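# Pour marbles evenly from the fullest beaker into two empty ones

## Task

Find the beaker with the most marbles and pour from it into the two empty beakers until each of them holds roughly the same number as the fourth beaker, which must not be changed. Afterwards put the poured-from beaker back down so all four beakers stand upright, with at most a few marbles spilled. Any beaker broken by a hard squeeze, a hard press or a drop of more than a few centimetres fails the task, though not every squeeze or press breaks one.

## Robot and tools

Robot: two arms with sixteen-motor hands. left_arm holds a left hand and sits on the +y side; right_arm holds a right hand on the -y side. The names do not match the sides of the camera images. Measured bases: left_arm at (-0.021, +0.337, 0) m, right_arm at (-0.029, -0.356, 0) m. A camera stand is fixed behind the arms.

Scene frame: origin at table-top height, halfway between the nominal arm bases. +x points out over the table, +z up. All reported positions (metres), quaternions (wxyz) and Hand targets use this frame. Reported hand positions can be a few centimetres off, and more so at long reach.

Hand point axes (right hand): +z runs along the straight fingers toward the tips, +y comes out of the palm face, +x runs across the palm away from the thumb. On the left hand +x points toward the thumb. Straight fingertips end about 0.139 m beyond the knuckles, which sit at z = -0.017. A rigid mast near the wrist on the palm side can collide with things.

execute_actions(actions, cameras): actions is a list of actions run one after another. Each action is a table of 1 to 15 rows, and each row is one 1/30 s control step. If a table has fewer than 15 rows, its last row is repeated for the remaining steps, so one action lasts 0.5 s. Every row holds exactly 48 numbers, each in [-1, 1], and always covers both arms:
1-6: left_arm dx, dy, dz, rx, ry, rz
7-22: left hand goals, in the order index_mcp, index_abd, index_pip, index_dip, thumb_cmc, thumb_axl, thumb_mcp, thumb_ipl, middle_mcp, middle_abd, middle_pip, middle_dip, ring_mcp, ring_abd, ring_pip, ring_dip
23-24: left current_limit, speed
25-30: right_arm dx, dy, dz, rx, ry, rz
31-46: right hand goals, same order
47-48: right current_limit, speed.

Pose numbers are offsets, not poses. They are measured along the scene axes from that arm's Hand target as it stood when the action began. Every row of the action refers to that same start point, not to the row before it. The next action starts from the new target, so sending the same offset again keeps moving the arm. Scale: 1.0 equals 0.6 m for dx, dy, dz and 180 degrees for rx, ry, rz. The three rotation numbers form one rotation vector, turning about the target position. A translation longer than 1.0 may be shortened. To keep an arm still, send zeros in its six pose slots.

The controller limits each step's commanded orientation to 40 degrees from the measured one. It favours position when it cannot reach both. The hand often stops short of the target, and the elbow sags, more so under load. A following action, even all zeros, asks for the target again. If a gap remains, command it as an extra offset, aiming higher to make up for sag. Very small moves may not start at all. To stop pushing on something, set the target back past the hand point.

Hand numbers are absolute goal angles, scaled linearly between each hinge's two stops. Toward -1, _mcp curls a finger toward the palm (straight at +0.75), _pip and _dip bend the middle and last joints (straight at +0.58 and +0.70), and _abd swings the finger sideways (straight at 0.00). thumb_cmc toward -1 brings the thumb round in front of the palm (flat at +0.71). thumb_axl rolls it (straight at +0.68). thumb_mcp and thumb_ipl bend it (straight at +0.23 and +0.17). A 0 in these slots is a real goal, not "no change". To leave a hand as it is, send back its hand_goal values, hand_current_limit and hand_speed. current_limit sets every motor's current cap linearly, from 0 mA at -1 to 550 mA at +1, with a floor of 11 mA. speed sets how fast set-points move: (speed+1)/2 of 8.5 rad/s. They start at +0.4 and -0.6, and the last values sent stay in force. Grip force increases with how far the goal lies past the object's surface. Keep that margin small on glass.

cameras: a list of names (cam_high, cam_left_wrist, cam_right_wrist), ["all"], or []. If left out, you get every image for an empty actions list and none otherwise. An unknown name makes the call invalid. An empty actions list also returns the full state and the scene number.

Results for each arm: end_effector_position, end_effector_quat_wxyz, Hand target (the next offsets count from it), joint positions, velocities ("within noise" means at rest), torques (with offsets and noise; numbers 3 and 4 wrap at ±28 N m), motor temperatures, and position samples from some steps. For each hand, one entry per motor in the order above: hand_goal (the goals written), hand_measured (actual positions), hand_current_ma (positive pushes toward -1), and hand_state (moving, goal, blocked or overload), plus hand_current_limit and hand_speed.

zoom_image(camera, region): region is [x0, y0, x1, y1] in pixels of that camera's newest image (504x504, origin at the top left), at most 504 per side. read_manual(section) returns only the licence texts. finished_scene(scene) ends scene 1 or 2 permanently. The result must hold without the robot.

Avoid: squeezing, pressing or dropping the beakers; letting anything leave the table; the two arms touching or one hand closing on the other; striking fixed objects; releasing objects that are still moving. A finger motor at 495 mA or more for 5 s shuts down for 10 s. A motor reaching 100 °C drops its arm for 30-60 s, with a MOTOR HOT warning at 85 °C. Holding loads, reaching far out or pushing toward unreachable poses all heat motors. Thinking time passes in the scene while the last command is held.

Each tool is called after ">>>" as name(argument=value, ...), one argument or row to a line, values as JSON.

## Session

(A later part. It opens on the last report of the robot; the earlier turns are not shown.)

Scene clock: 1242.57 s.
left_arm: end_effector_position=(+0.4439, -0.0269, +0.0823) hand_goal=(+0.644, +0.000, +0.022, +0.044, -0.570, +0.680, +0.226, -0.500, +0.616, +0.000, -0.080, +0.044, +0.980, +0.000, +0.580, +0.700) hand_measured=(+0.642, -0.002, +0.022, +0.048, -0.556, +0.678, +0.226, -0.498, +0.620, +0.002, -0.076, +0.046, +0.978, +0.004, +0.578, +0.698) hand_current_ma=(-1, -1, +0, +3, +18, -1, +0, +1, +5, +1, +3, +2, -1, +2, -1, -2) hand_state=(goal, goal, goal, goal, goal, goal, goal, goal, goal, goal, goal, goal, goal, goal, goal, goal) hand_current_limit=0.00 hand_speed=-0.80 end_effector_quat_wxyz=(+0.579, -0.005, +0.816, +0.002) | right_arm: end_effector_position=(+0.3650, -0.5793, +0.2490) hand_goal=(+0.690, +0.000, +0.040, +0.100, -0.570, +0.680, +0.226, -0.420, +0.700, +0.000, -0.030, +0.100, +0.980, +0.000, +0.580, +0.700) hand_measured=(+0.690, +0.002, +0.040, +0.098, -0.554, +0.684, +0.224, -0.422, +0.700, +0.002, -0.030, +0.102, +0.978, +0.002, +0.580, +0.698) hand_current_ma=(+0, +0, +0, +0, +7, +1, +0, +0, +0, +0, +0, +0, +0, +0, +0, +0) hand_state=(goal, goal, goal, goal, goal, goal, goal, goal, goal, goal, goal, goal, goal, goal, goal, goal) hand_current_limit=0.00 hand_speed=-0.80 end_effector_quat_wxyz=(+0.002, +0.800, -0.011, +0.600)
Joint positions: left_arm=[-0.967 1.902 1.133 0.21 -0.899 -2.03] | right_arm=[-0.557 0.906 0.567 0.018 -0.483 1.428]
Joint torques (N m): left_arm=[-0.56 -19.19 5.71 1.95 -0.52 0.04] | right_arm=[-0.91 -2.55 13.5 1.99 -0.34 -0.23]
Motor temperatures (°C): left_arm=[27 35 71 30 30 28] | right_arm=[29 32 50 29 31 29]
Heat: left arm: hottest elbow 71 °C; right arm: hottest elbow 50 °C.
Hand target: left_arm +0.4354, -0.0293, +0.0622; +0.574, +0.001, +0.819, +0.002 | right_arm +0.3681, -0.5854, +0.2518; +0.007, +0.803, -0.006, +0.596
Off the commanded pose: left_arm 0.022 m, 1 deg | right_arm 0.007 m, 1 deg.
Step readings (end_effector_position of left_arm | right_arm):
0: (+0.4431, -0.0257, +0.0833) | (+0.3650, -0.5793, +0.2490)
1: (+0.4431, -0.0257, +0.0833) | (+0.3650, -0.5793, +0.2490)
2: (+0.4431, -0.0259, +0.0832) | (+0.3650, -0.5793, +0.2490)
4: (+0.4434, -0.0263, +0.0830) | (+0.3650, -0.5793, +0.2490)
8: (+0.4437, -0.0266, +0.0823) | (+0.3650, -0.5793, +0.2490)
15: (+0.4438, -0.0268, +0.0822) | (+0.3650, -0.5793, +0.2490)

>>> execute_actions(
  actions=[
    [[0,0.003,0.018,0,0,0,0.59,0,-0.18,0.145,-0.571,0.68,0.2,-0.7,0.45,0,-0.226,0.145,0.98,0,0.58,0.7,0,-0.8,0,0,0,0,0,0,0.69,0,0.04,0.1,-0.571,0.68,0.225,-0.42,0.7,0,-0.03,0.1,0.98,0,0.58,0.7,0,-0.8]],
    [[0,0,0,0,0,0,0.53,0,-0.3,0.04,-0.571,0.68,0.16,-0.82,0.34,0,-0.33,0.06,0.98,0,0.58,0.7,0,-0.85,0,0,0,0,0,0,0.69,0,0.04,0.1,-0.571,0.68,0.225,-0.42,0.7,0,-0.03,0.1,0.98,0,0.58,0.7,0,-0.8]],
    [[0,0,0,0,0,0,0.51,0,-0.34,0.02,-0.571,0.68,0.15,-0.83,0.31,0,-0.37,0.03,0.98,0,0.58,0.7,0,-0.85,0,0,0,0,0,0,0.69,0,0.04,0.1,-0.571,0.68,0.225,-0.42,0.7,0,-0.03,0.1,0.98,0,0.58,0.7,0,-0.8]],
  ],
  cameras=["cam_high","cam_left_wrist"],
)

>>> zoom_image(
  camera="cam_left_wrist",
  region=[60, 80, 340, 360],
)

>>> zoom_image(
  camera="cam_high",
  region=[210, 180, 330, 300],
)

Scene clock: 1256.97 s.
left_arm: end_effector_position=(+0.4428, -0.0254, +0.0806) hand_goal=(+0.510, +0.000, -0.340, +0.020, -0.570, +0.680, +0.150, -0.830, +0.310, +0.000, -0.370, +0.030, +0.980, +0.000, +0.580, +0.700) hand_measured=(+0.516, +0.000, -0.336, +0.024, -0.558, +0.682, +0.222, -0.656, +0.318, +0.002, -0.366, +0.032, +0.978, +0.004, +0.578, +0.698) hand_current_ma=(+6, +0, +4, +2, +14, +2, +273, +275, +8, +1, +4, +2, -1, +2, -1, -2) hand_state=(goal, goal, goal, goal, goal, goal, blocked, blocked, goal, goal, goal, goal, goal, goal, goal, goal) hand_current_limit=0.00 hand_speed=-0.85 end_effector_quat_wxyz=(+0.577, -0.004, +0.816, +0.003) | right_arm: end_effector_position=(+0.3650, -0.5793, +0.2490) hand_goal=(+0.690, +0.000, +0.040, +0.100, -0.570, +0.680, +0.226, -0.420, +0.700, +0.000, -0.030, +0.100, +0.980, +0.000, +0.580, +0.700) hand_measured=(+0.690, +0.002, +0.040, +0.098, -0.554, +0.684, +0.224, -0.422, +0.700, +0.002, -0.030, +0.102, +0.978, +0.002, +0.580, +0.698) hand_current_ma=(+0, +0, +0, +0, +7, +1, +0, +0, +0, +0, +0, +0, +0, +0, +0, +0) hand_state=(goal, goal, goal, goal, goal, goal, goal, goal, goal, goal, goal, goal, goal, goal, goal, goal) hand_current_limit=0.00 hand_speed=-0.80 end_effector_quat_wxyz=(+0.002, +0.800, -0.011, +0.600)
Joint positions: left_arm=[-0.967 1.902 1.128 0.21 -0.899 -2.03] | right_arm=[-0.557 0.906 0.567 0.018 -0.483 1.428]
Joint torques (N m): left_arm=[-0.44 -21.19 6.02 1.16 -0.47 0.08] | right_arm=[-0.97 -2.14 13.49 2.04 -0.34 -0.22]
Motor temperatures (°C): left_arm=[27 36 69 30 30 28] | right_arm=[29 32 51 29 31 29]
Heat: left arm: hottest elbow 69 °C; right arm: hottest elbow 51 °C.
Hand target: left_arm +0.4354, -0.0275, +0.0730; +0.574, +0.001, +0.819, +0.002 | right_arm +0.3681, -0.5854, +0.2518; +0.007, +0.803, -0.006, +0.596
Off the commanded pose: left_arm 0.011 m, 1 deg | right_arm 0.007 m, 1 deg.
Step readings (end_effector_position of left_arm | right_arm):
0: (+0.4439, -0.0269, +0.0823) | (+0.3650, -0.5793, +0.2490)
1: (+0.4439, -0.0269, +0.0823) | (+0.3650, -0.5793, +0.2490)
2: (+0.4439, -0.0269, +0.0823) | (+0.3650, -0.5793, +0.2490)
4: (+0.4435, -0.0264, +0.0818) | (+0.3650, -0.5793, +0.2490)
8: (+0.4428, -0.0254, +0.0806) | (+0.3650, -0.5793, +0.2490)
15: (+0.4428, -0.0254, +0.0806) | (+0.3650, -0.5793, +0.2490)
16: (+0.4428, -0.0254, +0.0806) | (+0.3650, -0.5793, +0.2490)
17: (+0.4428, -0.0254, +0.0806) | (+0.3650, -0.5793, +0.2490)
19: (+0.4428, -0.0254, +0.0806) | (+0.3650, -0.5793, +0.2490)
23: (+0.4428, -0.0254, +0.0806) | (+0.3650, -0.5793, +0.2490)
30: (+0.4428, -0.0254, +0.0806) | (+0.3650, -0.5793, +0.2490)
31: (+0.4428, -0.0254, +0.0806) | (+0.3650, -0.5793, +0.2490)
32: (+0.4428, -0.0254, +0.0806) | (+0.3650, -0.5793, +0.2490)
34: (+0.4428, -0.0254, +0.0806) | (+0.3650, -0.5793, +0.2490)
38: (+0.4428, -0.0254, +0.0806) | (+0.3650, -0.5793, +0.2490)
45: (+0.4428, -0.0254, +0.0806) | (+0.3650, -0.5793, +0.2490)
camera_calibration:
cam_left_wrist: T_world_to_cam=[[0.265318, -0.641969, 0.719362, -0.223219], [-0.816361, -0.546548, -0.186654, 0.319032], [0.512992, -0.537737, -0.669088, -0.0653467], [0, 0, 0, 1]] pos_world=[0.353191, -0.00407292, 0.176401]
Images, in order (width x height): cam_high 504x504, cam_left_wrist 504x504.

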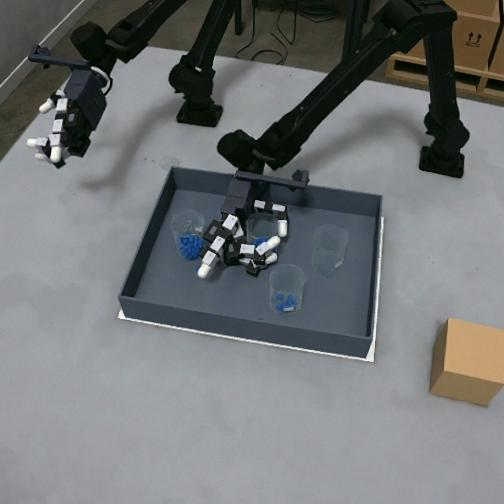

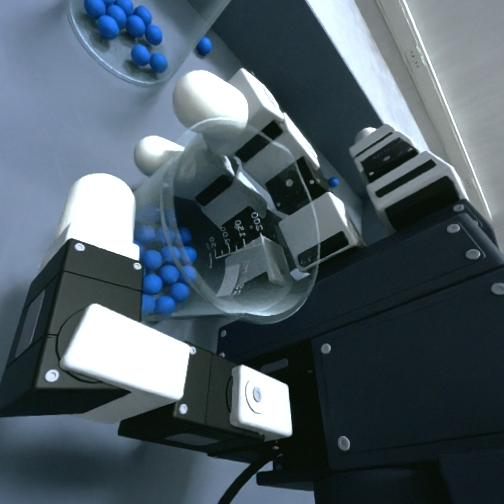

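Scaled by 1.800 from the camera's 504x504 image, which has a finer 720x720 frame.

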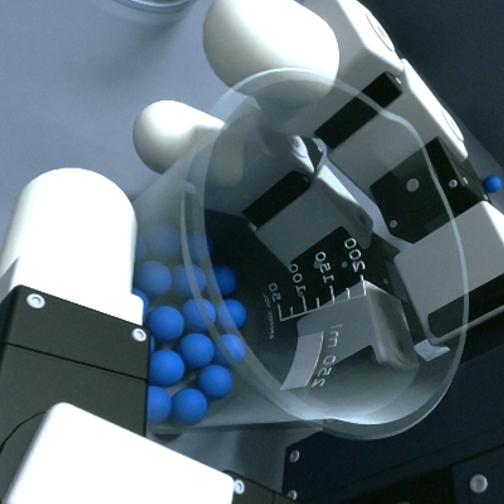

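Scaled by 4.200 from the camera's 504x504 image, which has a finer 720x720 frame.

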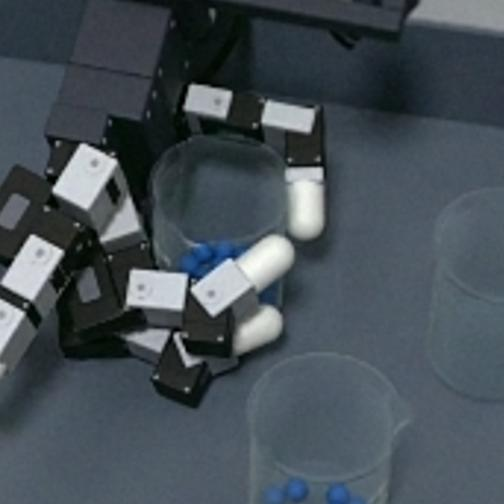

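>>> execute_actions(
  actions=[
    [[0,0,0,0,0,0,0.48,0,-0.36,0,-0.571,0.68,0.14,-0.85,0.265,0,-0.41,0,0.98,0,0.58,0.7,0,-0.85,0,0,0,0,0,0,0.69,0,0.04,0.1,-0.571,0.68,0.225,-0.42,0.7,0,-0.03,0.1,0.98,0,0.58,0.7,0,-0.8]],
    [[0,0,0,0,0,0,0.46,0,-0.375,0,-0.571,0.68,0.135,-0.86,0.235,0,-0.43,0,0.98,0,0.58,0.7,0,-0.85,0,0,0,0,0,0,0.69,0,0.04,0.1,-0.571,0.68,0.225,-0.42,0.7,0,-0.03,0.1,0.98,0,0.58,0.7,0,-0.8]],
    [[0,0,0.05,0,0,0,0.46,0,-0.375,0,-0.571,0.68,0.135,-0.86,0.235,0,-0.43,0,0.98,0,0.58,0.7,0,-0.85,0,0,0,0,0,0,0.69,0,0.04,0.1,-0.571,0.68,0.225,-0.42,0.7,0,-0.03,0.1,0.98,0,0.58,0.7,0,-0.8]],
    [[0,0,0.05,0,0,0,0.46,0,-0.375,0,-0.571,0.68,0.135,-0.86,0.235,0,-0.43,0,0.98,0,0.58,0.7,0,-0.85,0,0,0,0,0,0,0.69,0,0.04,0.1,-0.571,0.68,0.225,-0.42,0.7,0,-0.03,0.1,0.98,0,0.58,0.7,0,-0.8]],
  ],
  cameras=["cam_high","cam_left_wrist"],
)

>>> zoom_image(
  camera="cam_left_wrist",
  region=[60, 80, 340, 360],
)

>>> zoom_image(
  camera="cam_high",
  region=[210, 160, 330, 280],
)

Scene clock: 1271.77 s.
left_arm: end_effector_position=(+0.4353, -0.0147, +0.1184) hand_goal=(+0.460, +0.000, -0.374, +0.000, -0.570, +0.680, +0.136, -0.860, +0.236, +0.000, -0.430, +0.000, +0.980, +0.000, +0.580, +0.700) hand_measured=(+0.490, +0.000, -0.352, +0.006, -0.556, +0.684, +0.222, -0.660, +0.304, +0.004, -0.372, +0.022, +0.978, +0.004, +0.578, +0.698) hand_current_ma=(+64, +0, +35, +5, +21, +4, +275, +275, +194, +3, +139, +36, -1, +2, -1, -2) hand_state=(blocked, goal, blocked, goal, goal, goal, blocked, blocked, blocked, goal, blocked, blocked, goal, goal, goal, goal) hand_current_limit=0.00 hand_speed=-0.85 end_effector_quat_wxyz=(+0.567, +0.008, +0.824, +0.017) | right_arm: end_effector_position=(+0.3650, -0.5793, +0.2490) hand_goal=(+0.690, +0.000, +0.040, +0.100, -0.570, +0.680, +0.226, -0.420, +0.700, +0.000, -0.030, +0.100, +0.980, +0.000, +0.580, +0.700) hand_measured=(+0.690, +0.002, +0.040, +0.098, -0.554, +0.684, +0.224, -0.422, +0.700, +0.002, -0.030, +0.102, +0.978, +0.002, +0.580, +0.698) hand_current_ma=(+0, +0, +0, +0, +7, +1, +0, +0, +0, +0, +0, +0, +0, +0, +0, +0) hand_state=(goal, goal, goal, goal, goal, goal, goal, goal, goal, goal, goal, goal, goal, goal, goal, goal) hand_current_limit=0.00 hand_speed=-0.80 end_effector_quat_wxyz=(+0.002, +0.800, -0.011, +0.600)
Joint positions: left_arm=[-0.967 1.811 1.128 0.075 -0.896 -2.03] | right_arm=[-0.557 0.906 0.567 0.018 -0.483 1.428]
Joint torques (N m): left_arm=[-0.44 -21.77 9.18 0.72 -0.6 0.08] | right_arm=[-0.97 -2.37 13.5 2.03 -0.35 -0.25]
Motor temperatures (°C): left_arm=[27 36 67 30 30 28] | right_arm=[29 32 51 29 31 29]
Heat: left arm: hottest elbow 67 °C; right arm: hottest elbow 51 °C.
Hand target: left_arm +0.4354, -0.0275, +0.1331; +0.574, +0.001, +0.819, +0.002 | right_arm +0.3681, -0.5854, +0.2518; +0.007, +0.803, -0.006, +0.596
Off the commanded pose: left_arm 0.019 m, 2 deg | right_arm 0.007 m, 1 deg.
Step readings (end_effector_position of left_arm | right_arm):
0: (+0.4428, -0.0254, +0.0806) | (+0.3650, -0.5793, +0.2490)
1: (+0.4428, -0.0254, +0.0806) | (+0.3650, -0.5793, +0.2490)
2: (+0.4428, -0.0254, +0.0806) | (+0.3650, -0.5793, +0.2490)
4: (+0.4428, -0.0254, +0.0806) | (+0.3650, -0.5793, +0.2490)
8: (+0.4428, -0.0254, +0.0806) | (+0.3650, -0.5793, +0.2490)
15: (+0.4428, -0.0254, +0.0806) | (+0.3650, -0.5793, +0.2490)
16: (+0.4428, -0.0254, +0.0806) | (+0.3650, -0.5793, +0.2490)
17: (+0.4428, -0.0254, +0.0806) | (+0.3650, -0.5793, +0.2490)
19: (+0.4428, -0.0254, +0.0806) | (+0.3650, -0.5793, +0.2490)
23: (+0.4428, -0.0254, +0.0806) | (+0.3650, -0.5793, +0.2490)
30: (+0.4428, -0.0254, +0.0806) | (+0.3650, -0.5793, +0.2490)
31: (+0.4428, -0.0254, +0.0806) | (+0.3650, -0.5793, +0.2490)
32: (+0.4426, -0.0251, +0.0805) | (+0.3650, -0.5793, +0.2490)
34: (+0.4416, -0.0236, +0.0817) | (+0.3650, -0.5793, +0.2490)
38: (+0.4401, -0.0216, +0.0851) | (+0.3650, -0.5793, +0.2490)
45: (+0.4397, -0.0209, +0.0925) | (+0.3650, -0.5793, +0.2490)
46: (+0.4396, -0.0208, +0.0926) | (+0.3650, -0.5793, +0.2490)
47: (+0.4391, -0.0201, +0.0930) | (+0.3650, -0.5793, +0.2490)
49: (+0.4378, -0.0184, +0.0951) | (+0.3650, -0.5793, +0.2490)
53: (+0.4362, -0.0160, +0.1061) | (+0.3650, -0.5793, +0.2490)
60: (+0.4354, -0.0148, +0.1188) | (+0.3650, -0.5793, +0.2490)
camera_calibration:
cam_left_wrist: T_world_to_cam=[[0.282274, -0.66763, 0.688906, -0.245699], [-0.822652, -0.537881, -0.184195, 0.328304], [0.493523, -0.514736, -0.701057, -0.0179361], [0, 0, 0, 1]] pos_world=[0.348286, 0.00332036, 0.217161]
Images, in order (width x height): cam_high 504x504, cam_left_wrist 504x504.

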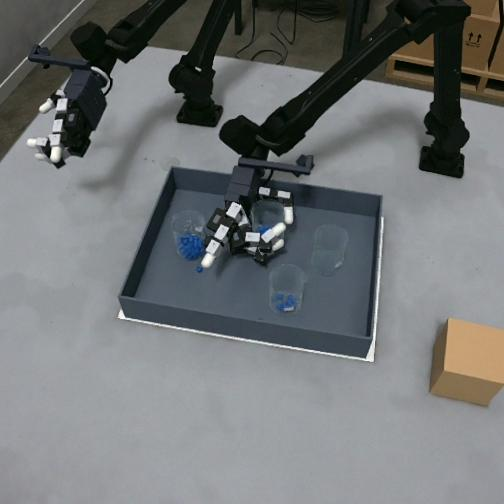

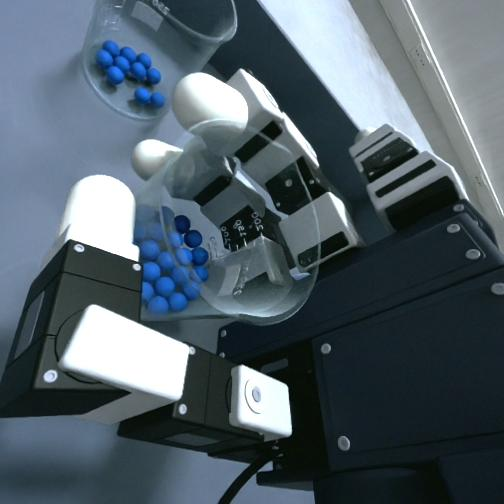

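Scaled by 1.800 from the camera's 504x504 image, which has a finer 720x720 frame.

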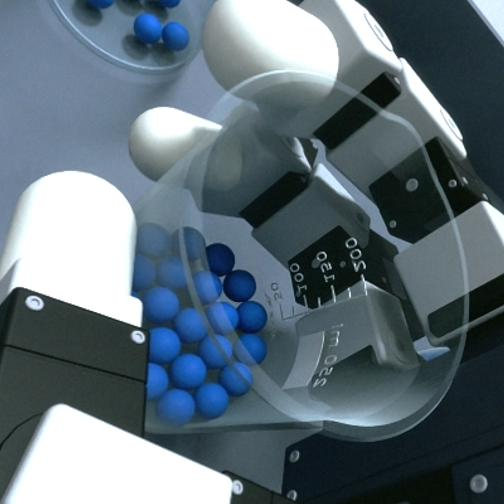

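Scaled by 4.200 from the camera's 504x504 image, which has a finer 720x720 frame.

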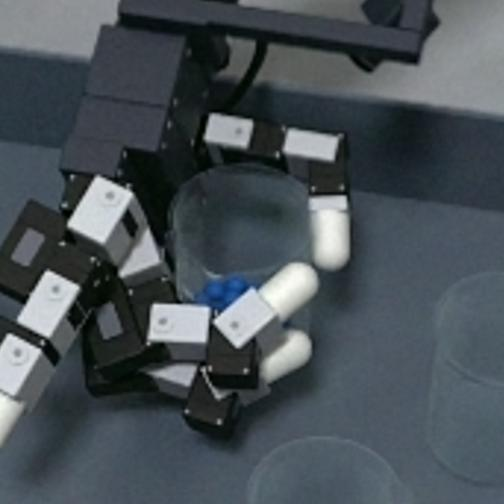

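>>> execute_actions(
  actions=[
    [[0,0,0.09,0,0,0,0.46,0,-0.375,0,-0.571,0.68,0.135,-0.86,0.235,0,-0.43,0,0.98,0,0.58,0.7,0,-0.85,0,0,0,0,0,0,0.69,0,0.04,0.1,-0.571,0.68,0.225,-0.42,0.7,0,-0.03,0.1,0.98,0,0.58,0.7,0,-0.8]],
    [[0,0,0.09,0,0,0,0.46,0,-0.375,0,-0.571,0.68,0.135,-0.86,0.235,0,-0.43,0,0.98,0,0.58,0.7,0,-0.85,0,0,0,0,0,0,0.69,0,0.04,0.1,-0.571,0.68,0.225,-0.42,0.7,0,-0.03,0.1,0.98,0,0.58,0.7,0,-0.8]],
    [[0,0,0.098,0,0,0,0.46,0,-0.375,0,-0.571,0.68,0.135,-0.86,0.235,0,-0.43,0,0.98,0,0.58,0.7,0,-0.85,0,0,0,0,0,0,0.69,0,0.04,0.1,-0.571,0.68,0.225,-0.42,0.7,0,-0.03,0.1,0.98,0,0.58,0.7,0,-0.8]],
    [[-0.0182,0.0313,0,0,0,-0.0556,0.46,0,-0.375,0,-0.571,0.68,0.135,-0.86,0.235,0,-0.43,0,0.98,0,0.58,0.7,0,-0.85,0,0,0,0,0,0,0.69,0,0.04,0.1,-0.571,0.68,0.225,-0.42,0.7,0,-0.03,0.1,0.98,0,0.58,0.7,0,-0.8]],
    [[-0.0182,0.0313,0,0,0,-0.0556,0.46,0,-0.375,0,-0.571,0.68,0.135,-0.86,0.235,0,-0.43,0,0.98,0,0.58,0.7,0,-0.85,0,0,0,0,0,0,0.69,0,0.04,0.1,-0.571,0.68,0.225,-0.42,0.7,0,-0.03,0.1,0.98,0,0.58,0.7,0,-0.8]],
    [[-0.0182,0.0313,0,0,0,-0.0556,0.46,0,-0.375,0,-0.571,0.68,0.135,-0.86,0.235,0,-0.43,0,0.98,0,0.58,0.7,0,-0.85,0,0,0,0,0,0,0.69,0,0.04,0.1,-0.571,0.68,0.225,-0.42,0.7,0,-0.03,0.1,0.98,0,0.58,0.7,0,-0.8]],
    [[-0.0182,0.0313,0,0,0,-0.0556,0.46,0,-0.375,0,-0.571,0.68,0.135,-0.86,0.235,0,-0.43,0,0.98,0,0.58,0.7,0,-0.85,0,0,0,0,0,0,0.69,0,0.04,0.1,-0.571,0.68,0.225,-0.42,0.7,0,-0.03,0.1,0.98,0,0.58,0.7,0,-0.8]],
    [[-0.0182,0.0313,0,0,0,-0.0556,0.46,0,-0.375,0,-0.571,0.68,0.135,-0.86,0.235,0,-0.43,0,0.98,0,0.58,0.7,0,-0.85,0,0,0,0,0,0,0.69,0,0.04,0.1,-0.571,0.68,0.225,-0.42,0.7,0,-0.03,0.1,0.98,0,0.58,0.7,0,-0.8]],
    [[-0.0182,0.0313,0,0,0,-0.0556,0.46,0,-0.375,0,-0.571,0.68,0.135,-0.86,0.235,0,-0.43,0,0.98,0,0.58,0.7,0,-0.85,0,0,0,0,0,0,0.69,0,0.04,0.1,-0.571,0.68,0.225,-0.42,0.7,0,-0.03,0.1,0.98,0,0.58,0.7,0,-0.8]],
  ],
  cameras=["cam_high","cam_left_wrist"],
)

>>> zoom_image(
  camera="cam_left_wrist",
  region=[60, 80, 340, 360],
)

>>> zoom_image(
  camera="cam_high",
  region=[230, 100, 400, 270],
)

Scene clock: 1307.83 s.
left_arm: end_effector_position=(+0.3676, +0.0810, +0.2925) hand_goal=(+0.460, +0.000, -0.374, +0.000, -0.570, +0.680, +0.136, -0.860, +0.236, +0.000, -0.430, +0.000, +0.980, +0.000, +0.580, +0.700) hand_measured=(+0.490, -0.002, -0.352, +0.006, -0.554, +0.684, +0.222, -0.662, +0.302, +0.004, -0.372, +0.022, +0.978, +0.004, +0.578, +0.698) hand_current_ma=(+62, -2, +35, +5, +23, +5, +275, +275, +188, +3, +139, +36, -1, +2, -1, -2) hand_state=(blocked, goal, blocked, goal, goal, goal, blocked, blocked, blocked, goal, blocked, blocked, goal, goal, goal, goal) hand_current_limit=0.00 hand_speed=-0.85 end_effector_quat_wxyz=(+0.490, +0.401, +0.716, -0.294) | right_arm: end_effector_position=(+0.3650, -0.5793, +0.2490) hand_goal=(+0.690, +0.000, +0.040, +0.100, -0.570, +0.680, +0.226, -0.420, +0.700, +0.000, -0.030, +0.100, +0.980, +0.000, +0.580, +0.700) hand_measured=(+0.690, +0.002, +0.040, +0.098, -0.554, +0.684, +0.224, -0.422, +0.700, +0.002, -0.030, +0.102, +0.978, +0.002, +0.580, +0.698) hand_current_ma=(+0, +0, +0, +0, +7, +1, +0, +0, +0, +0, +0, +0, +0, +0, +0, +0) hand_state=(goal, goal, goal, goal, goal, goal, goal, goal, goal, goal, goal, goal, goal, goal, goal, goal) hand_current_limit=0.00 hand_speed=-0.80 end_effector_quat_wxyz=(+0.002, +0.800, -0.011, +0.600)
Joint positions: left_arm=[-0.6 0.917 0.739 -0.212 0.419 -1.434] | right_arm=[-0.557 0.906 0.567 0.018 -0.483 1.428]
Joint torques (N m): left_arm=[1.26 -8.29 9.91 1.42 0.24 0.44] | right_arm=[-1.2 -2.37 13.55 2 -0.35 -0.23]
Motor temperatures (°C): left_arm=[27 35 69 30 30 28] | right_arm=[29 32 51 29 31 29]
Heat: left arm: hottest elbow 69 °C; right arm: hottest elbow 51 °C.
Hand target: left_arm +0.3699, +0.0852, +0.2999; +0.498, +0.410, +0.708, -0.286 | right_arm +0.3681, -0.5854, +0.2518; +0.007, +0.803, -0.006, +0.596
Off the commanded pose: left_arm 0.009 m, 2 deg | right_arm 0.007 m, 1 deg.
Step readings (end_effector_position of left_arm | right_arm):
0: (+0.4353, -0.0147, +0.1184) | (+0.3650, -0.5793, +0.2490)
1: (+0.4352, -0.0146, +0.1183) | (+0.3650, -0.5793, +0.2490)
2: (+0.4345, -0.0136, +0.1184) | (+0.3650, -0.5793, +0.2490)
4: (+0.4320, -0.0100, +0.1213) | (+0.3650, -0.5793, +0.2490)
8: (+0.4284, -0.0048, +0.1378) | (+0.3650, -0.5793, +0.2490)
15: (+0.4286, -0.0050, +0.1611) | (+0.3650, -0.5793, +0.2490)
16: (+0.4288, -0.0053, +0.1617) | (+0.3650, -0.5793, +0.2490)
17: (+0.4285, -0.0049, +0.1623) | (+0.3650, -0.5793, +0.2490)
19: (+0.4271, -0.0028, +0.1654) | (+0.3650, -0.5793, +0.2490)
23: (+0.4255, -0.0005, +0.1816) | (+0.3650, -0.5793, +0.2490)
30: (+0.4293, -0.0061, +0.2123) | (+0.3650, -0.5793, +0.2490)
31: (+0.4297, -0.0067, +0.2137) | (+0.3650, -0.5793, +0.2490)
32: (+0.4297, -0.0065, +0.2151) | (+0.3650, -0.5793, +0.2490)
34: (+0.4287, -0.0052, +0.2190) | (+0.3650, -0.5793, +0.2490)
38: (+0.4279, -0.0040, +0.2363) | (+0.3650, -0.5793, +0.2490)
45: (+0.4306, -0.0079, +0.2676) | (+0.3650, -0.5793, +0.2490)
46: (+0.4310, -0.0088, +0.2685) | (+0.3650, -0.5793, +0.2490)
47: (+0.4314, -0.0115, +0.2686) | (+0.3650, -0.5793, +0.2490)
49: (+0.4316, -0.0181, +0.2668) | (+0.3650, -0.5793, +0.2490)
53: (+0.4256, -0.0139, +0.2761) | (+0.3650, -0.5793, +0.2490)
60: (+0.4229, -0.0102, +0.2977) | (+0.3650, -0.5793, +0.2490)
61: (+0.4231, -0.0109, +0.2975) | (+0.3650, -0.5793, +0.2490)
62: (+0.4227, -0.0138, +0.2951) | (+0.3650, -0.5793, +0.2490)
64: (+0.4180, -0.0151, +0.2856) | (+0.3650, -0.5793, +0.2490)
68: (+0.4072, -0.0007, +0.2739) | (+0.3650, -0.5793, +0.2490)
75: (+0.4061, +0.0018, +0.2872) | (+0.3650, -0.5793, +0.2490)
76: (+0.4061, +0.0015, +0.2882) | (+0.3650, -0.5793, +0.2490)
77: (+0.4063, -0.0010, +0.2873) | (+0.3650, -0.5793, +0.2490)
79: (+0.4025, -0.0011, +0.2824) | (+0.3650, -0.5793, +0.2490)
83: (+0.3936, +0.0152, +0.2775) | (+0.3650, -0.5793, +0.2490)
90: (+0.3966, +0.0238, +0.2889) | (+0.3650, -0.5793, +0.2490)
91: (+0.3967, +0.0232, +0.2890) | (+0.3650, -0.5793, +0.2490)
92: (+0.3962, +0.0209, +0.2876) | (+0.3650, -0.5793, +0.2490)
94: (+0.3910, +0.0177, +0.2810) | (+0.3650, -0.5793, +0.2490)
98: (+0.3828, +0.0327, +0.2770) | (+0.3650, -0.5793, +0.2490)
105: (+0.3860, +0.0427, +0.2895) | (+0.3650, -0.5793, +0.2490)
106: (+0.3861, +0.0427, +0.2894) | (+0.3650, -0.5793, +0.2490)
107: (+0.3855, +0.0402, +0.2881) | (+0.3650, -0.5793, +0.2490)
109: (+0.3799, +0.0359, +0.2833) | (+0.3650, -0.5793, +0.2490)
113: (+0.3740, +0.0494, +0.2830) | (+0.3650, -0.5793, +0.2490)
120: (+0.3782, +0.0612, +0.2955) | (+0.3650, -0.5793, +0.2490)
121: (+0.3780, +0.0605, +0.2952) | (+0.3650, -0.5793, +0.2490)
122: (+0.3764, +0.0575, +0.2940) | (+0.3650, -0.5793, +0.2490)
124: (+0.3701, +0.0541, +0.2901) | (+0.3650, -0.5793, +0.2490)
128: (+0.3640, +0.0688, +0.2876) | (+0.3650, -0.5793, +0.2490)
135: (+0.3681, +0.0816, +0.2928) | (+0.3650, -0.5793, +0.2490)
camera_calibration:
cam_left_wrist: T_world_to_cam=[[-0.40137, -0.548438, 0.733565, -0.0540669], [-0.885652, 0.436577, -0.158184, 0.292819], [-0.233503, -0.713173, -0.660954, 0.458432], [0, 0, 0, 1]] pos_world=[0.34468, 0.169451, 0.388983]
Images, in order (width x height): cam_high 504x504, cam_left_wrist 504x504.

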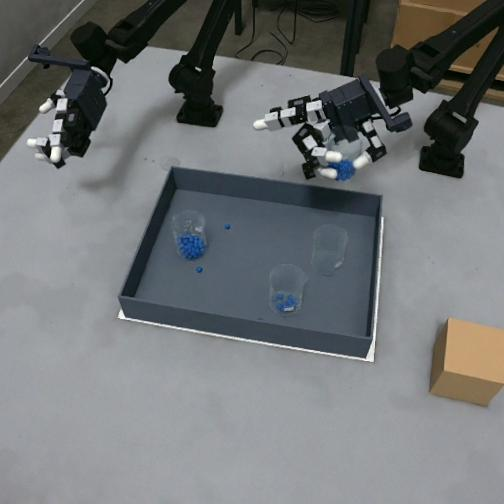

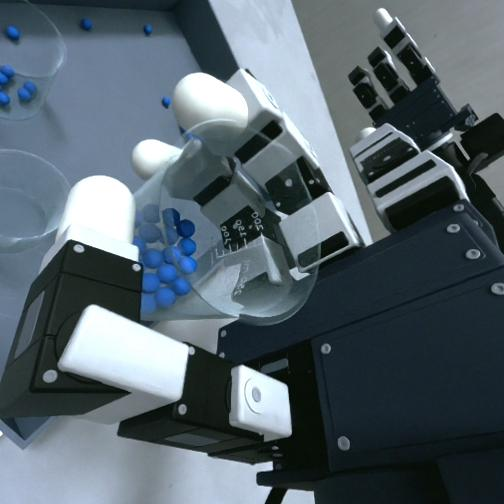

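Scaled by 1.800 from the camera's 504x504 image, which has a finer 720x720 frame.

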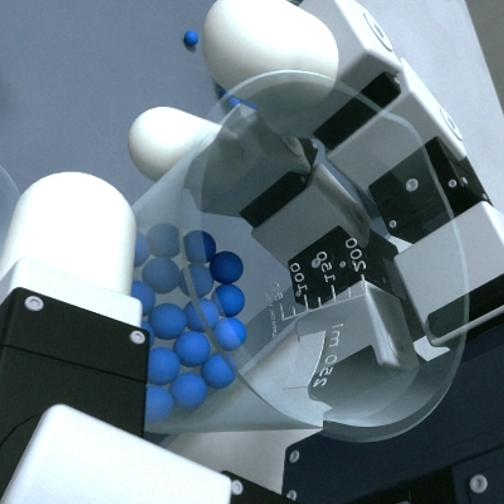

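Scaled by 2.965 from the camera's 504x504 image, which has a finer 720x720 frame.

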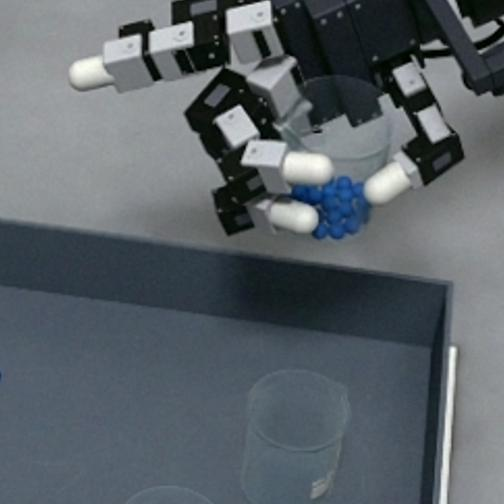

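>>> execute_actions(
  actions=[
    [[0,0,-0.02,0,0.1111,0,0.46,0,-0.375,0,-0.571,0.68,0.135,-0.86,0.235,0,-0.43,0,0.98,0,0.58,0.7,0,-0.85,0,0,0,0,0,0,0.69,0,0.04,0.1,-0.571,0.68,0.225,-0.42,0.7,0,-0.03,0.1,0.98,0,0.58,0.7,0,-0.8]],
    [[0,0,-0.03,0,0.1111,0,0.46,0,-0.375,0,-0.571,0.68,0.135,-0.86,0.235,0,-0.43,0,0.98,0,0.58,0.7,0,-0.85,0,0,0,0,0,0,0.69,0,0.04,0.1,-0.571,0.68,0.225,-0.42,0.7,0,-0.03,0.1,0.98,0,0.58,0.7,0,-0.8]],
    [[0,0,-0.05,0,0.1111,0,0.46,0,-0.375,0,-0.571,0.68,0.135,-0.86,0.235,0,-0.43,0,0.98,0,0.58,0.7,0,-0.85,0,0,0,0,0,0,0.69,0,0.04,0.1,-0.571,0.68,0.225,-0.42,0.7,0,-0.03,0.1,0.98,0,0.58,0.7,0,-0.8]],
    [[0,0,-0.045,0,0.0611,0,0.46,0,-0.375,0,-0.571,0.68,0.135,-0.86,0.235,0,-0.43,0,0.98,0,0.58,0.7,0,-0.85,0,0,0,0,0,0,0.69,0,0.04,0.1,-0.571,0.68,0.225,-0.42,0.7,0,-0.03,0.1,0.98,0,0.58,0.7,0,-0.8]],
    [[0,0,-0.035,0,0,0,0.46,0,-0.375,0,-0.571,0.68,0.135,-0.86,0.235,0,-0.43,0,0.98,0,0.58,0.7,0,-0.85,0,0,0,0,0,0,0.69,0,0.04,0.1,-0.571,0.68,0.225,-0.42,0.7,0,-0.03,0.1,0.98,0,0.58,0.7,0,-0.8]],
  ],
  cameras=["cam_high","cam_left_wrist"],
)

>>> zoom_image(
  camera="cam_left_wrist",
  region=[0, 0, 304, 304],
)

>>> zoom_image(
  camera="cam_high",
  region=[280, 160, 400, 280],
)

Scene clock: 1337.80 s.
left_arm: end_effector_position=(+0.3514, +0.0885, +0.1812) hand_goal=(+0.460, +0.000, -0.374, +0.000, -0.570, +0.680, +0.136, -0.860, +0.236, +0.000, -0.430, +0.000, +0.980, +0.000, +0.580, +0.700) hand_measured=(+0.490, -0.006, -0.352, +0.006, -0.554, +0.684, +0.222, -0.662, +0.302, +0.004, -0.372, +0.022, +0.972, +0.004, +0.578, +0.698) hand_current_ma=(+59, -5, +35, +5, +23, +5, +275, +275, +185, +3, +139, +36, -9, +2, -1, -2) hand_state=(blocked, goal, blocked, goal, goal, goal, blocked, blocked, blocked, goal, blocked, blocked, goal, goal, goal, goal) hand_current_limit=0.00 hand_speed=-0.85 end_effector_quat_wxyz=(-0.025, +0.164, +0.871, -0.462) | right_arm: end_effector_position=(+0.3650, -0.5793, +0.2490) hand_goal=(+0.690, +0.000, +0.040, +0.100, -0.570, +0.680, +0.226, -0.420, +0.700, +0.000, -0.030, +0.100, +0.980, +0.000, +0.580, +0.700) hand_measured=(+0.690, +0.002, +0.040, +0.098, -0.554, +0.684, +0.224, -0.422, +0.700, +0.002, -0.030, +0.102, +0.978, +0.002, +0.580, +0.698) hand_current_ma=(+0, +0, +0, +0, +7, +1, +0, +0, +0, +0, +0, +0, +0, +0, +0, +0) hand_state=(goal, goal, goal, goal, goal, goal, goal, goal, goal, goal, goal, goal, goal, goal, goal, goal) hand_current_limit=0.00 hand_speed=-0.80 end_effector_quat_wxyz=(+0.002, +0.800, -0.011, +0.600)
Joint positions: left_arm=[-0.377 1.468 1.232 -1.14 0.948 -1.677] | right_arm=[-0.557 0.906 0.567 0.018 -0.483 1.428]
Joint torques (N m): left_arm=[1.44 -14.51 10.7 0.76 1.18 0.08] | right_arm=[-1.03 -2.2 13.49 1.98 -0.35 -0.22]
Motor temperatures (°C): left_arm=[27 34 68 30 30 28] | right_arm=[29 32 51 29 31 29]
Heat: left arm: hottest elbow 68 °C; right arm: hottest elbow 51 °C.
Hand target: left_arm +0.3699, +0.0852, +0.1917; -0.006, +0.168, +0.866, -0.471 | right_arm +0.3681, -0.5854, +0.2518; +0.007, +0.803, -0.006, +0.596
Off the commanded pose: left_arm 0.022 m, 3 deg | right_arm 0.007 m, 1 deg.
Step readings (end_effector_position of left_arm | right_arm):
0: (+0.3676, +0.0810, +0.2925) | (+0.3650, -0.5793, +0.2490)
1: (+0.3672, +0.0810, +0.2917) | (+0.3650, -0.5793, +0.2490)
2: (+0.3644, +0.0810, +0.2873) | (+0.3650, -0.5793, +0.2490)
4: (+0.3556, +0.0824, +0.2719) | (+0.3650, -0.5793, +0.2490)
8: (+0.3475, +0.0883, +0.2428) | (+0.3650, -0.5793, +0.2490)
15: (+0.3505, +0.0924, +0.2371) | (+0.3650, -0.5793, +0.2490)
16: (+0.3504, +0.0916, +0.2389) | (+0.3650, -0.5793, +0.2490)
17: (+0.3474, +0.0902, +0.2393) | (+0.3650, -0.5793, +0.2490)
19: (+0.3431, +0.0869, +0.2400) | (+0.3650, -0.5793, +0.2490)
23: (+0.3522, +0.0863, +0.2413) | (+0.3650, -0.5793, +0.2490)
30: (+0.3523, +0.0911, +0.2296) | (+0.3650, -0.5793, +0.2490)
31: (+0.3509, +0.0914, +0.2282) | (+0.3650, -0.5793, +0.2490)
32: (+0.3473, +0.0904, +0.2275) | (+0.3650, -0.5793, +0.2490)
34: (+0.3422, +0.0865, +0.2267) | (+0.3650, -0.5793, +0.2490)
38: (+0.3523, +0.0846, +0.2193) | (+0.3650, -0.5793, +0.2490)
45: (+0.3498, +0.0924, +0.1998) | (+0.3650, -0.5793, +0.2490)
46: (+0.3483, +0.0925, +0.1997) | (+0.3650, -0.5793, +0.2490)
47: (+0.3460, +0.0917, +0.2007) | (+0.3650, -0.5793, +0.2490)
49: (+0.3451, +0.0898, +0.2031) | (+0.3650, -0.5793, +0.2490)
53: (+0.3512, +0.0858, +0.1975) | (+0.3650, -0.5793, +0.2490)
60: (+0.3482, +0.0906, +0.1812) | (+0.3650, -0.5793, +0.2490)
61: (+0.3477, +0.0905, +0.1813) | (+0.3650, -0.5793, +0.2490)
62: (+0.3476, +0.0902, +0.1814) | (+0.3650, -0.5793, +0.2490)
64: (+0.3476, +0.0902, +0.1813) | (+0.3650, -0.5793, +0.2490)
68: (+0.3496, +0.0892, +0.1815) | (+0.3650, -0.5793, +0.2490)
75: (+0.3510, +0.0886, +0.1814) | (+0.3650, -0.5793, +0.2490)
camera_calibration:
cam_left_wrist: T_world_to_cam=[[0.552938, -0.575121, 0.602906, -0.284144], [-0.426026, 0.426708, 0.797761, -0.0761979], [-0.716074, -0.697966, -0.00907417, 0.436507], [0, 0, 0, 1]] pos_world=[0.437223, 0.173764, 0.236061]
Images, in order (width x height): cam_high 504x504, cam_left_wrist 504x504.

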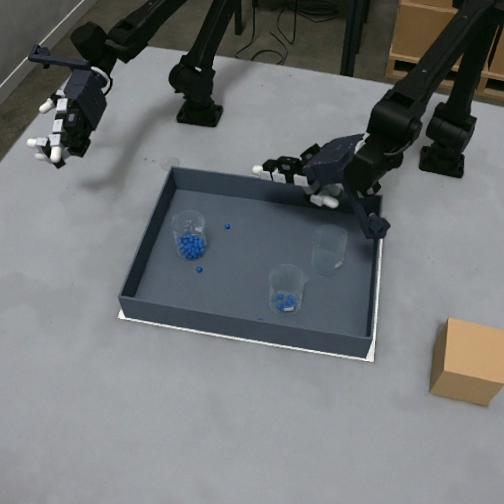

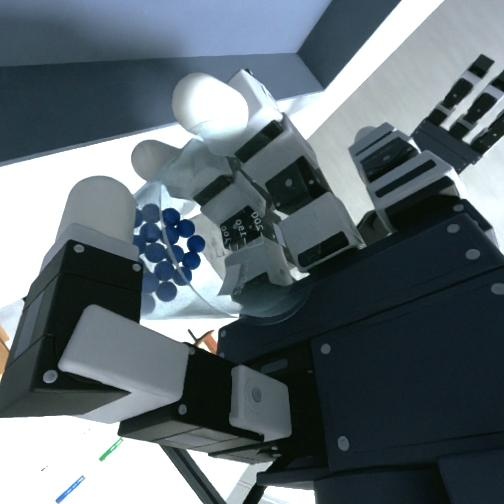

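Scaled by 1.658 from the camera's 504x504 image, which has a finer 720x720 frame.

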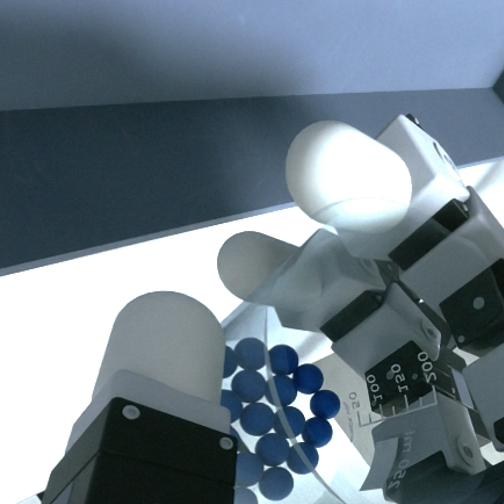

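Scaled by 4.200 from the camera's 504x504 image, which has a finer 720x720 frame.

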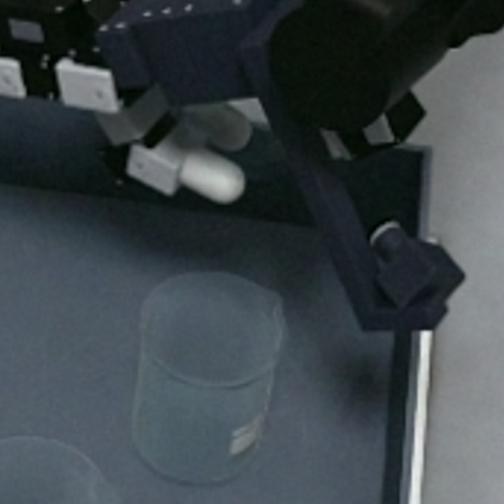

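>>> zoom_image(
  camera="cam_high",
  region=[300, 170, 360, 230],
)

Scaled by 8.400 from the camera's 504x504 image, which has a finer 720x720 frame.

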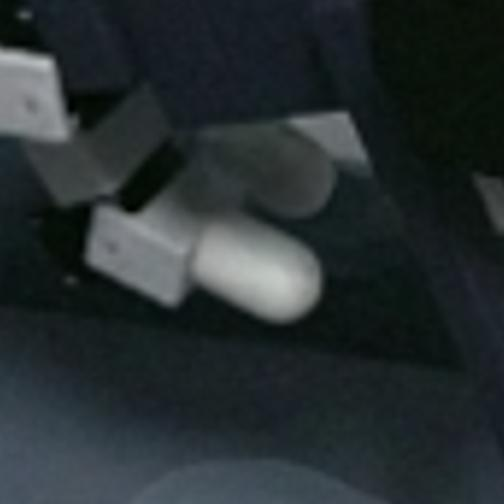

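>>> execute_actions(
  actions=[
    [[0.004,0.003,-0.004,0,0.0667,0,0.46,0,-0.375,0,-0.571,0.68,0.135,-0.86,0.235,0,-0.43,0,0.98,0,0.58,0.7,0,-0.85,0,0,0,0,0,0,0.69,0,0.04,0.1,-0.571,0.68,0.225,-0.42,0.7,0,-0.03,0.1,0.98,0,0.58,0.7,0,-0.8]],
    [[-0.03,0,0.002,0,-0.0556,0,0.46,0,-0.375,0,-0.571,0.68,0.135,-0.86,0.235,0,-0.43,0,0.98,0,0.58,0.7,0,-0.85,0,0,0,0,0,0,0.69,0,0.04,0.1,-0.571,0.68,0.225,-0.42,0.7,0,-0.03,0.1,0.98,0,0.58,0.7,0,-0.8]],
  ],
  cameras=["cam_high","cam_left_wrist"],
)

>>> zoom_image(
  camera="cam_left_wrist",
  region=[0, 0, 304, 304],
)

>>> zoom_image(
  camera="cam_high",
  region=[300, 170, 380, 280],
)

Scene clock: 1362.60 s.
left_arm: end_effector_position=(+0.3586, +0.0943, +0.1941) hand_goal=(+0.460, +0.000, -0.374, +0.000, -0.570, +0.680, +0.136, -0.860, +0.236, +0.000, -0.430, +0.000, +0.980, +0.000, +0.580, +0.700) hand_measured=(+0.488, -0.008, -0.352, +0.006, -0.556, +0.684, +0.222, -0.662, +0.302, +0.004, -0.372, +0.022, +0.972, +0.002, +0.578, +0.698) hand_current_ma=(+57, -6, +35, +5, +22, +5, +275, +275, +184, +3, +139, +36, -11, +1, -1, -2) hand_state=(blocked, goal, blocked, goal, goal, goal, blocked, blocked, blocked, goal, blocked, blocked, goal, goal, goal, goal) hand_current_limit=0.00 hand_speed=-0.85 end_effector_quat_wxyz=(-0.014, +0.163, +0.866, -0.473) | right_arm: end_effector_position=(+0.3650, -0.5793, +0.2490) hand_goal=(+0.690, +0.000, +0.040, +0.100, -0.570, +0.680, +0.226, -0.420, +0.700, +0.000, -0.030, +0.100, +0.980, +0.000, +0.580, +0.700) hand_measured=(+0.690, +0.002, +0.040, +0.098, -0.554, +0.684, +0.224, -0.422, +0.700, +0.002, -0.030, +0.102, +0.978, +0.002, +0.580, +0.698) hand_current_ma=(+0, +0, +0, +0, +7, +1, +0, +0, +0, +0, +0, +0, +0, +0, +0, +0) hand_state=(goal, goal, goal, goal, goal, goal, goal, goal, goal, goal, goal, goal, goal, goal, goal, goal) hand_current_limit=0.00 hand_speed=-0.80 end_effector_quat_wxyz=(+0.002, +0.800, -0.011, +0.600)
Joint positions: left_arm=[-0.351 1.459 1.25 -1.159 0.971 -1.66] | right_arm=[-0.557 0.906 0.567 0.018 -0.483 1.428]
Joint torques (N m): left_arm=[-0.73 -15.15 7.77 0.8 0.75 -0.15] | right_arm=[-1.26 -2.2 13.55 1.92 -0.36 -0.22]
Motor temperatures (°C): left_arm=[27 35 68 30 31 28] | right_arm=[29 32 52 29 31 29]
Heat: left arm: hottest elbow 68 °C; right arm: hottest elbow 52 °C.
Hand target: left_arm +0.3543, +0.0870, +0.1906; -0.021, +0.160, +0.866, -0.474 | right_arm +0.3681, -0.5854, +0.2518; +0.007, +0.803, -0.006, +0.596
Off the commanded pose: left_arm 0.009 m, 1 deg | right_arm 0.007 m, 1 deg.
Step readings (end_effector_position of left_arm | right_arm):
0: (+0.3514, +0.0885, +0.1812) | (+0.3650, -0.5793, +0.2490)
1: (+0.3513, +0.0882, +0.1810) | (+0.3650, -0.5793, +0.2490)
2: (+0.3499, +0.0876, +0.1812) | (+0.3650, -0.5793, +0.2490)
4: (+0.3465, +0.0858, +0.1815) | (+0.3650, -0.5793, +0.2490)
8: (+0.3508, +0.0877, +0.1724) | (+0.3650, -0.5793, +0.2490)
15: (+0.3497, +0.0924, +0.1601) | (+0.3650, -0.5793, +0.2490)
16: (+0.3490, +0.0927, +0.1605) | (+0.3650, -0.5793, +0.2490)
17: (+0.3495, +0.0928, +0.1616) | (+0.3650, -0.5793, +0.2490)
19: (+0.3552, +0.0937, +0.1644) | (+0.3650, -0.5793, +0.2490)
23: (+0.3599, +0.0921, +0.1818) | (+0.3650, -0.5793, +0.2490)
30: (+0.3600, +0.0929, +0.1995) | (+0.3650, -0.5793, +0.2490)
camera_calibration:
cam_left_wrist: T_world_to_cam=[[0.550784, -0.551269, 0.626689, -0.298634], [-0.442977, 0.443295, 0.779269, -0.0778917], [-0.707395, -0.706819, -0.0000395043, 0.441762], [0, 0, 0, 1]] pos_world=[0.442479, 0.182147, 0.247867]
Images, in order (width x height): cam_high 504x504, cam_left_wrist 504x504.

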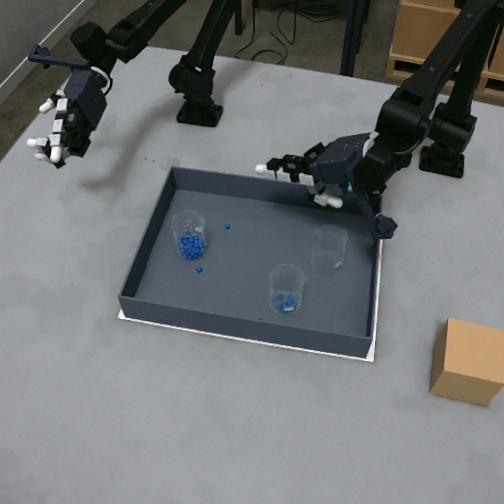

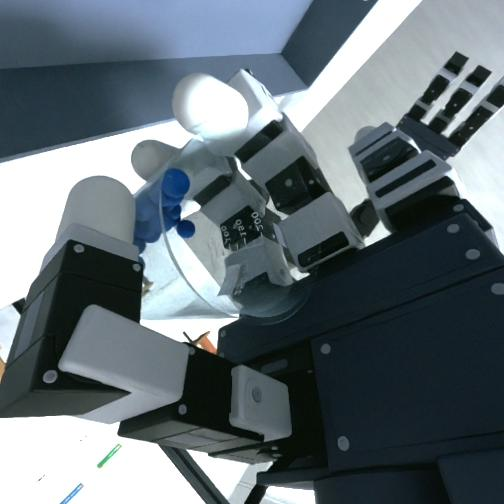

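Scaled by 1.658 from the camera's 504x504 image, which has a finer 720x720 frame.

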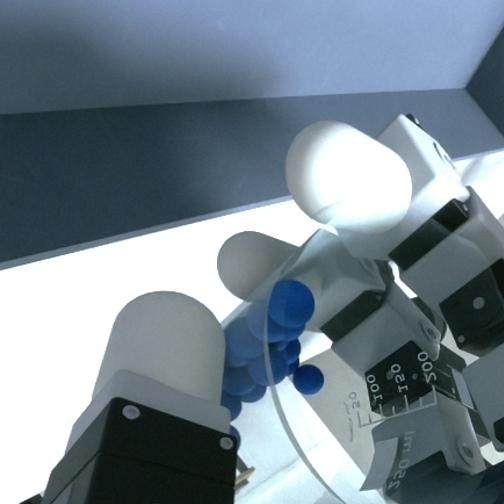

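Scaled by 4.582 from the camera's 504x504 image, which has a finer 720x720 frame.

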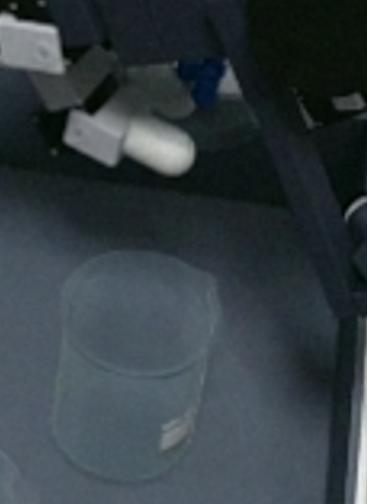

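>>> zoom_image(
  camera="cam_high",
  region=[318, 172, 368, 222],
)

Scaled by 10.080 from the camera's 504x504 image, which has a finer 720x720 frame.

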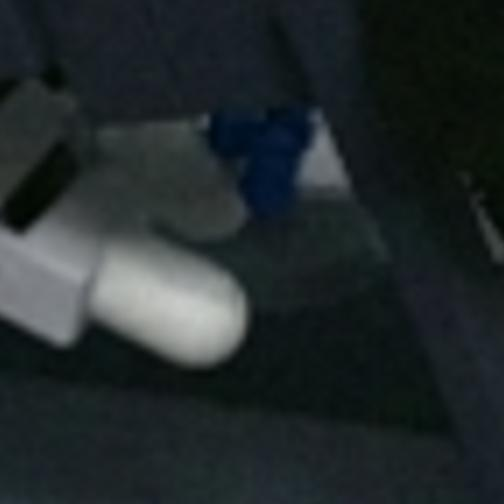

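>>> execute_actions(
  actions=[
    [[0.03,-0.003,-0.002,0,0.0667,0,0.46,0,-0.375,0,-0.571,0.68,0.135,-0.86,0.235,0,-0.43,0,0.98,0,0.58,0.7,0,-0.85,0,0,0,0,0,0,0.69,0,0.04,0.1,-0.571,0.68,0.225,-0.42,0.7,0,-0.03,0.1,0.98,0,0.58,0.7,0,-0.8]],
    [[-0.03,0,0.002,0,-0.0667,0,0.46,0,-0.375,0,-0.571,0.68,0.135,-0.86,0.235,0,-0.43,0,0.98,0,0.58,0.7,0,-0.85,0,0,0,0,0,0,0.69,0,0.04,0.1,-0.571,0.68,0.225,-0.42,0.7,0,-0.03,0.1,0.98,0,0.58,0.7,0,-0.8]],
  ],
  cameras=["cam_high","cam_left_wrist"],
)

>>> zoom_image(
  camera="cam_left_wrist",
  region=[0, 0, 304, 304],
)

>>> zoom_image(
  camera="cam_high",
  region=[300, 170, 380, 280],
)

Scene clock: 1416.83 s.
left_arm: end_effector_position=(+0.3581, +0.0926, +0.1952) hand_goal=(+0.460, +0.000, -0.374, +0.000, -0.570, +0.680, +0.136, -0.860, +0.236, +0.000, -0.430, +0.000, +0.980, +0.000, +0.580, +0.700) hand_measured=(+0.488, -0.008, -0.352, +0.006, -0.556, +0.684, +0.222, -0.662, +0.302, +0.004, -0.372, +0.022, +0.970, +0.002, +0.578, +0.698) hand_current_ma=(+56, -7, +36, +5, +21, +5, +275, +275, +183, +3, +139, +37, -11, +1, -1, -2) hand_state=(blocked, goal, blocked, goal, goal, goal, blocked, blocked, blocked, goal, blocked, blocked, goal, goal, goal, goal) hand_current_limit=0.00 hand_speed=-0.85 end_effector_quat_wxyz=(-0.013, +0.164, +0.866, -0.473) | right_arm: end_effector_position=(+0.3650, -0.5793, +0.2490) hand_goal=(+0.690, +0.000, +0.040, +0.100, -0.570, +0.680, +0.226, -0.420, +0.700, +0.000, -0.030, +0.100, +0.980, +0.000, +0.580, +0.700) hand_measured=(+0.690, +0.002, +0.040, +0.098, -0.554, +0.684, +0.224, -0.422, +0.700, +0.002, -0.030, +0.102, +0.978, +0.002, +0.580, +0.698) hand_current_ma=(+0, +0, +0, +0, +7, +1, +0, +0, +0, +0, +0, +0, +0, +0, +0, +0) hand_state=(goal, goal, goal, goal, goal, goal, goal, goal, goal, goal, goal, goal, goal, goal, goal, goal) hand_current_limit=0.00 hand_speed=-0.80 end_effector_quat_wxyz=(+0.002, +0.800, -0.011, +0.600)
Joint positions: left_arm=[-0.354 1.456 1.25 -1.154 0.971 -1.665] | right_arm=[-0.557 0.906 0.567 0.018 -0.483 1.428]
Joint torques (N m): left_arm=[-0.79 -14.86 7.83 0.8 0.75 -0.17] | right_arm=[-0.91 -2.55 13.48 1.99 -0.35 -0.26]
Motor temperatures (°C): left_arm=[27 35 66 30 31 28] | right_arm=[29 31 52 29 31 29]
Heat: left arm: hottest elbow 66 °C; right arm: hottest elbow 52 °C.
Hand target: left_arm +0.3543, +0.0852, +0.1905; -0.021, +0.160, +0.866, -0.474 | right_arm +0.3681, -0.5854, +0.2518; +0.007, +0.803, -0.006, +0.596
Off the commanded pose: left_arm 0.009 m, 1 deg | right_arm 0.007 m, 1 deg.
Step readings (end_effector_position of left_arm | right_arm):
0: (+0.3586, +0.0943, +0.1941) | (+0.3650, -0.5793, +0.2490)
1: (+0.3586, +0.0943, +0.1939) | (+0.3650, -0.5793, +0.2490)
2: (+0.3572, +0.0937, +0.1933) | (+0.3650, -0.5793, +0.2490)
4: (+0.3510, +0.0914, +0.1905) | (+0.3650, -0.5793, +0.2490)
8: (+0.3522, +0.0886, +0.1736) | (+0.3650, -0.5793, +0.2490)
15: (+0.3490, +0.0909, +0.1558) | (+0.3650, -0.5793, +0.2490)
16: (+0.3482, +0.0909, +0.1569) | (+0.3650, -0.5793, +0.2490)
17: (+0.3493, +0.0911, +0.1582) | (+0.3650, -0.5793, +0.2490)
19: (+0.3562, +0.0918, +0.1617) | (+0.3650, -0.5793, +0.2490)
23: (+0.3601, +0.0908, +0.1819) | (+0.3650, -0.5793, +0.2490)
30: (+0.3603, +0.0911, +0.2018) | (+0.3650, -0.5793, +0.2490)
camera_calibration:
cam_left_wrist: T_world_to_cam=[[0.548386, -0.550998, 0.629026, -0.299677], [-0.444484, 0.445094, 0.777384, -0.0774451], [-0.708312, -0.705899, -0.00082647, 0.44071], [0, 0, 0, 1]] pos_world=[0.442076, 0.180446, 0.249073]
Images, in order (width x height): cam_high 504x504, cam_left_wrist 504x504.

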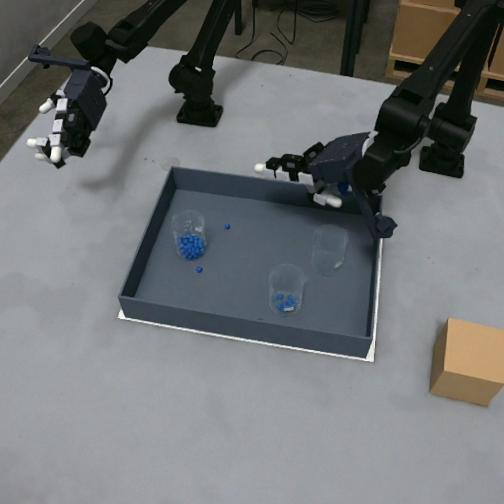

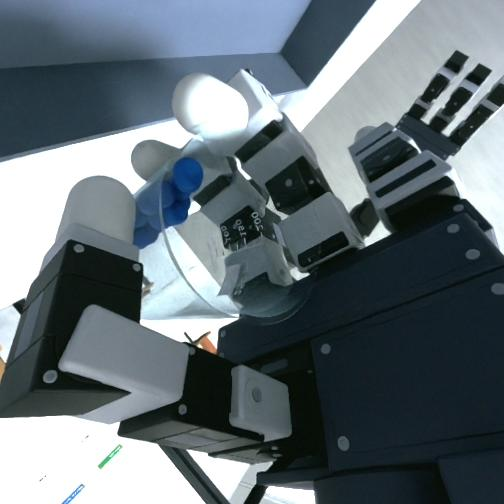

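Scaled by 1.658 from the camera's 504x504 image, which has a finer 720x720 frame.

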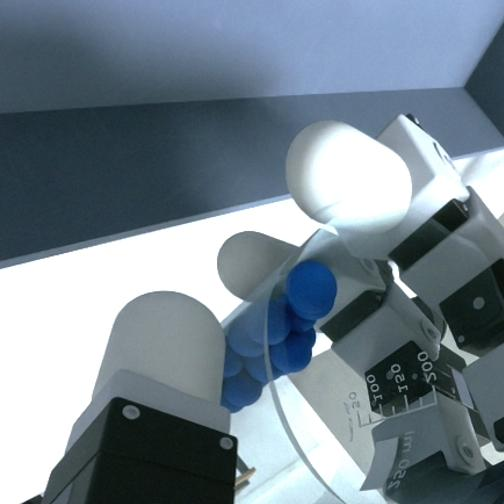

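Scaled by 4.582 from the camera's 504x504 image, which has a finer 720x720 frame.

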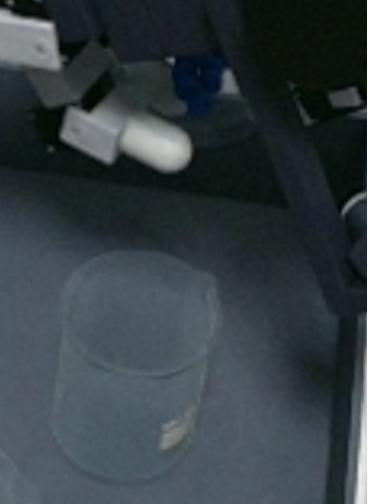

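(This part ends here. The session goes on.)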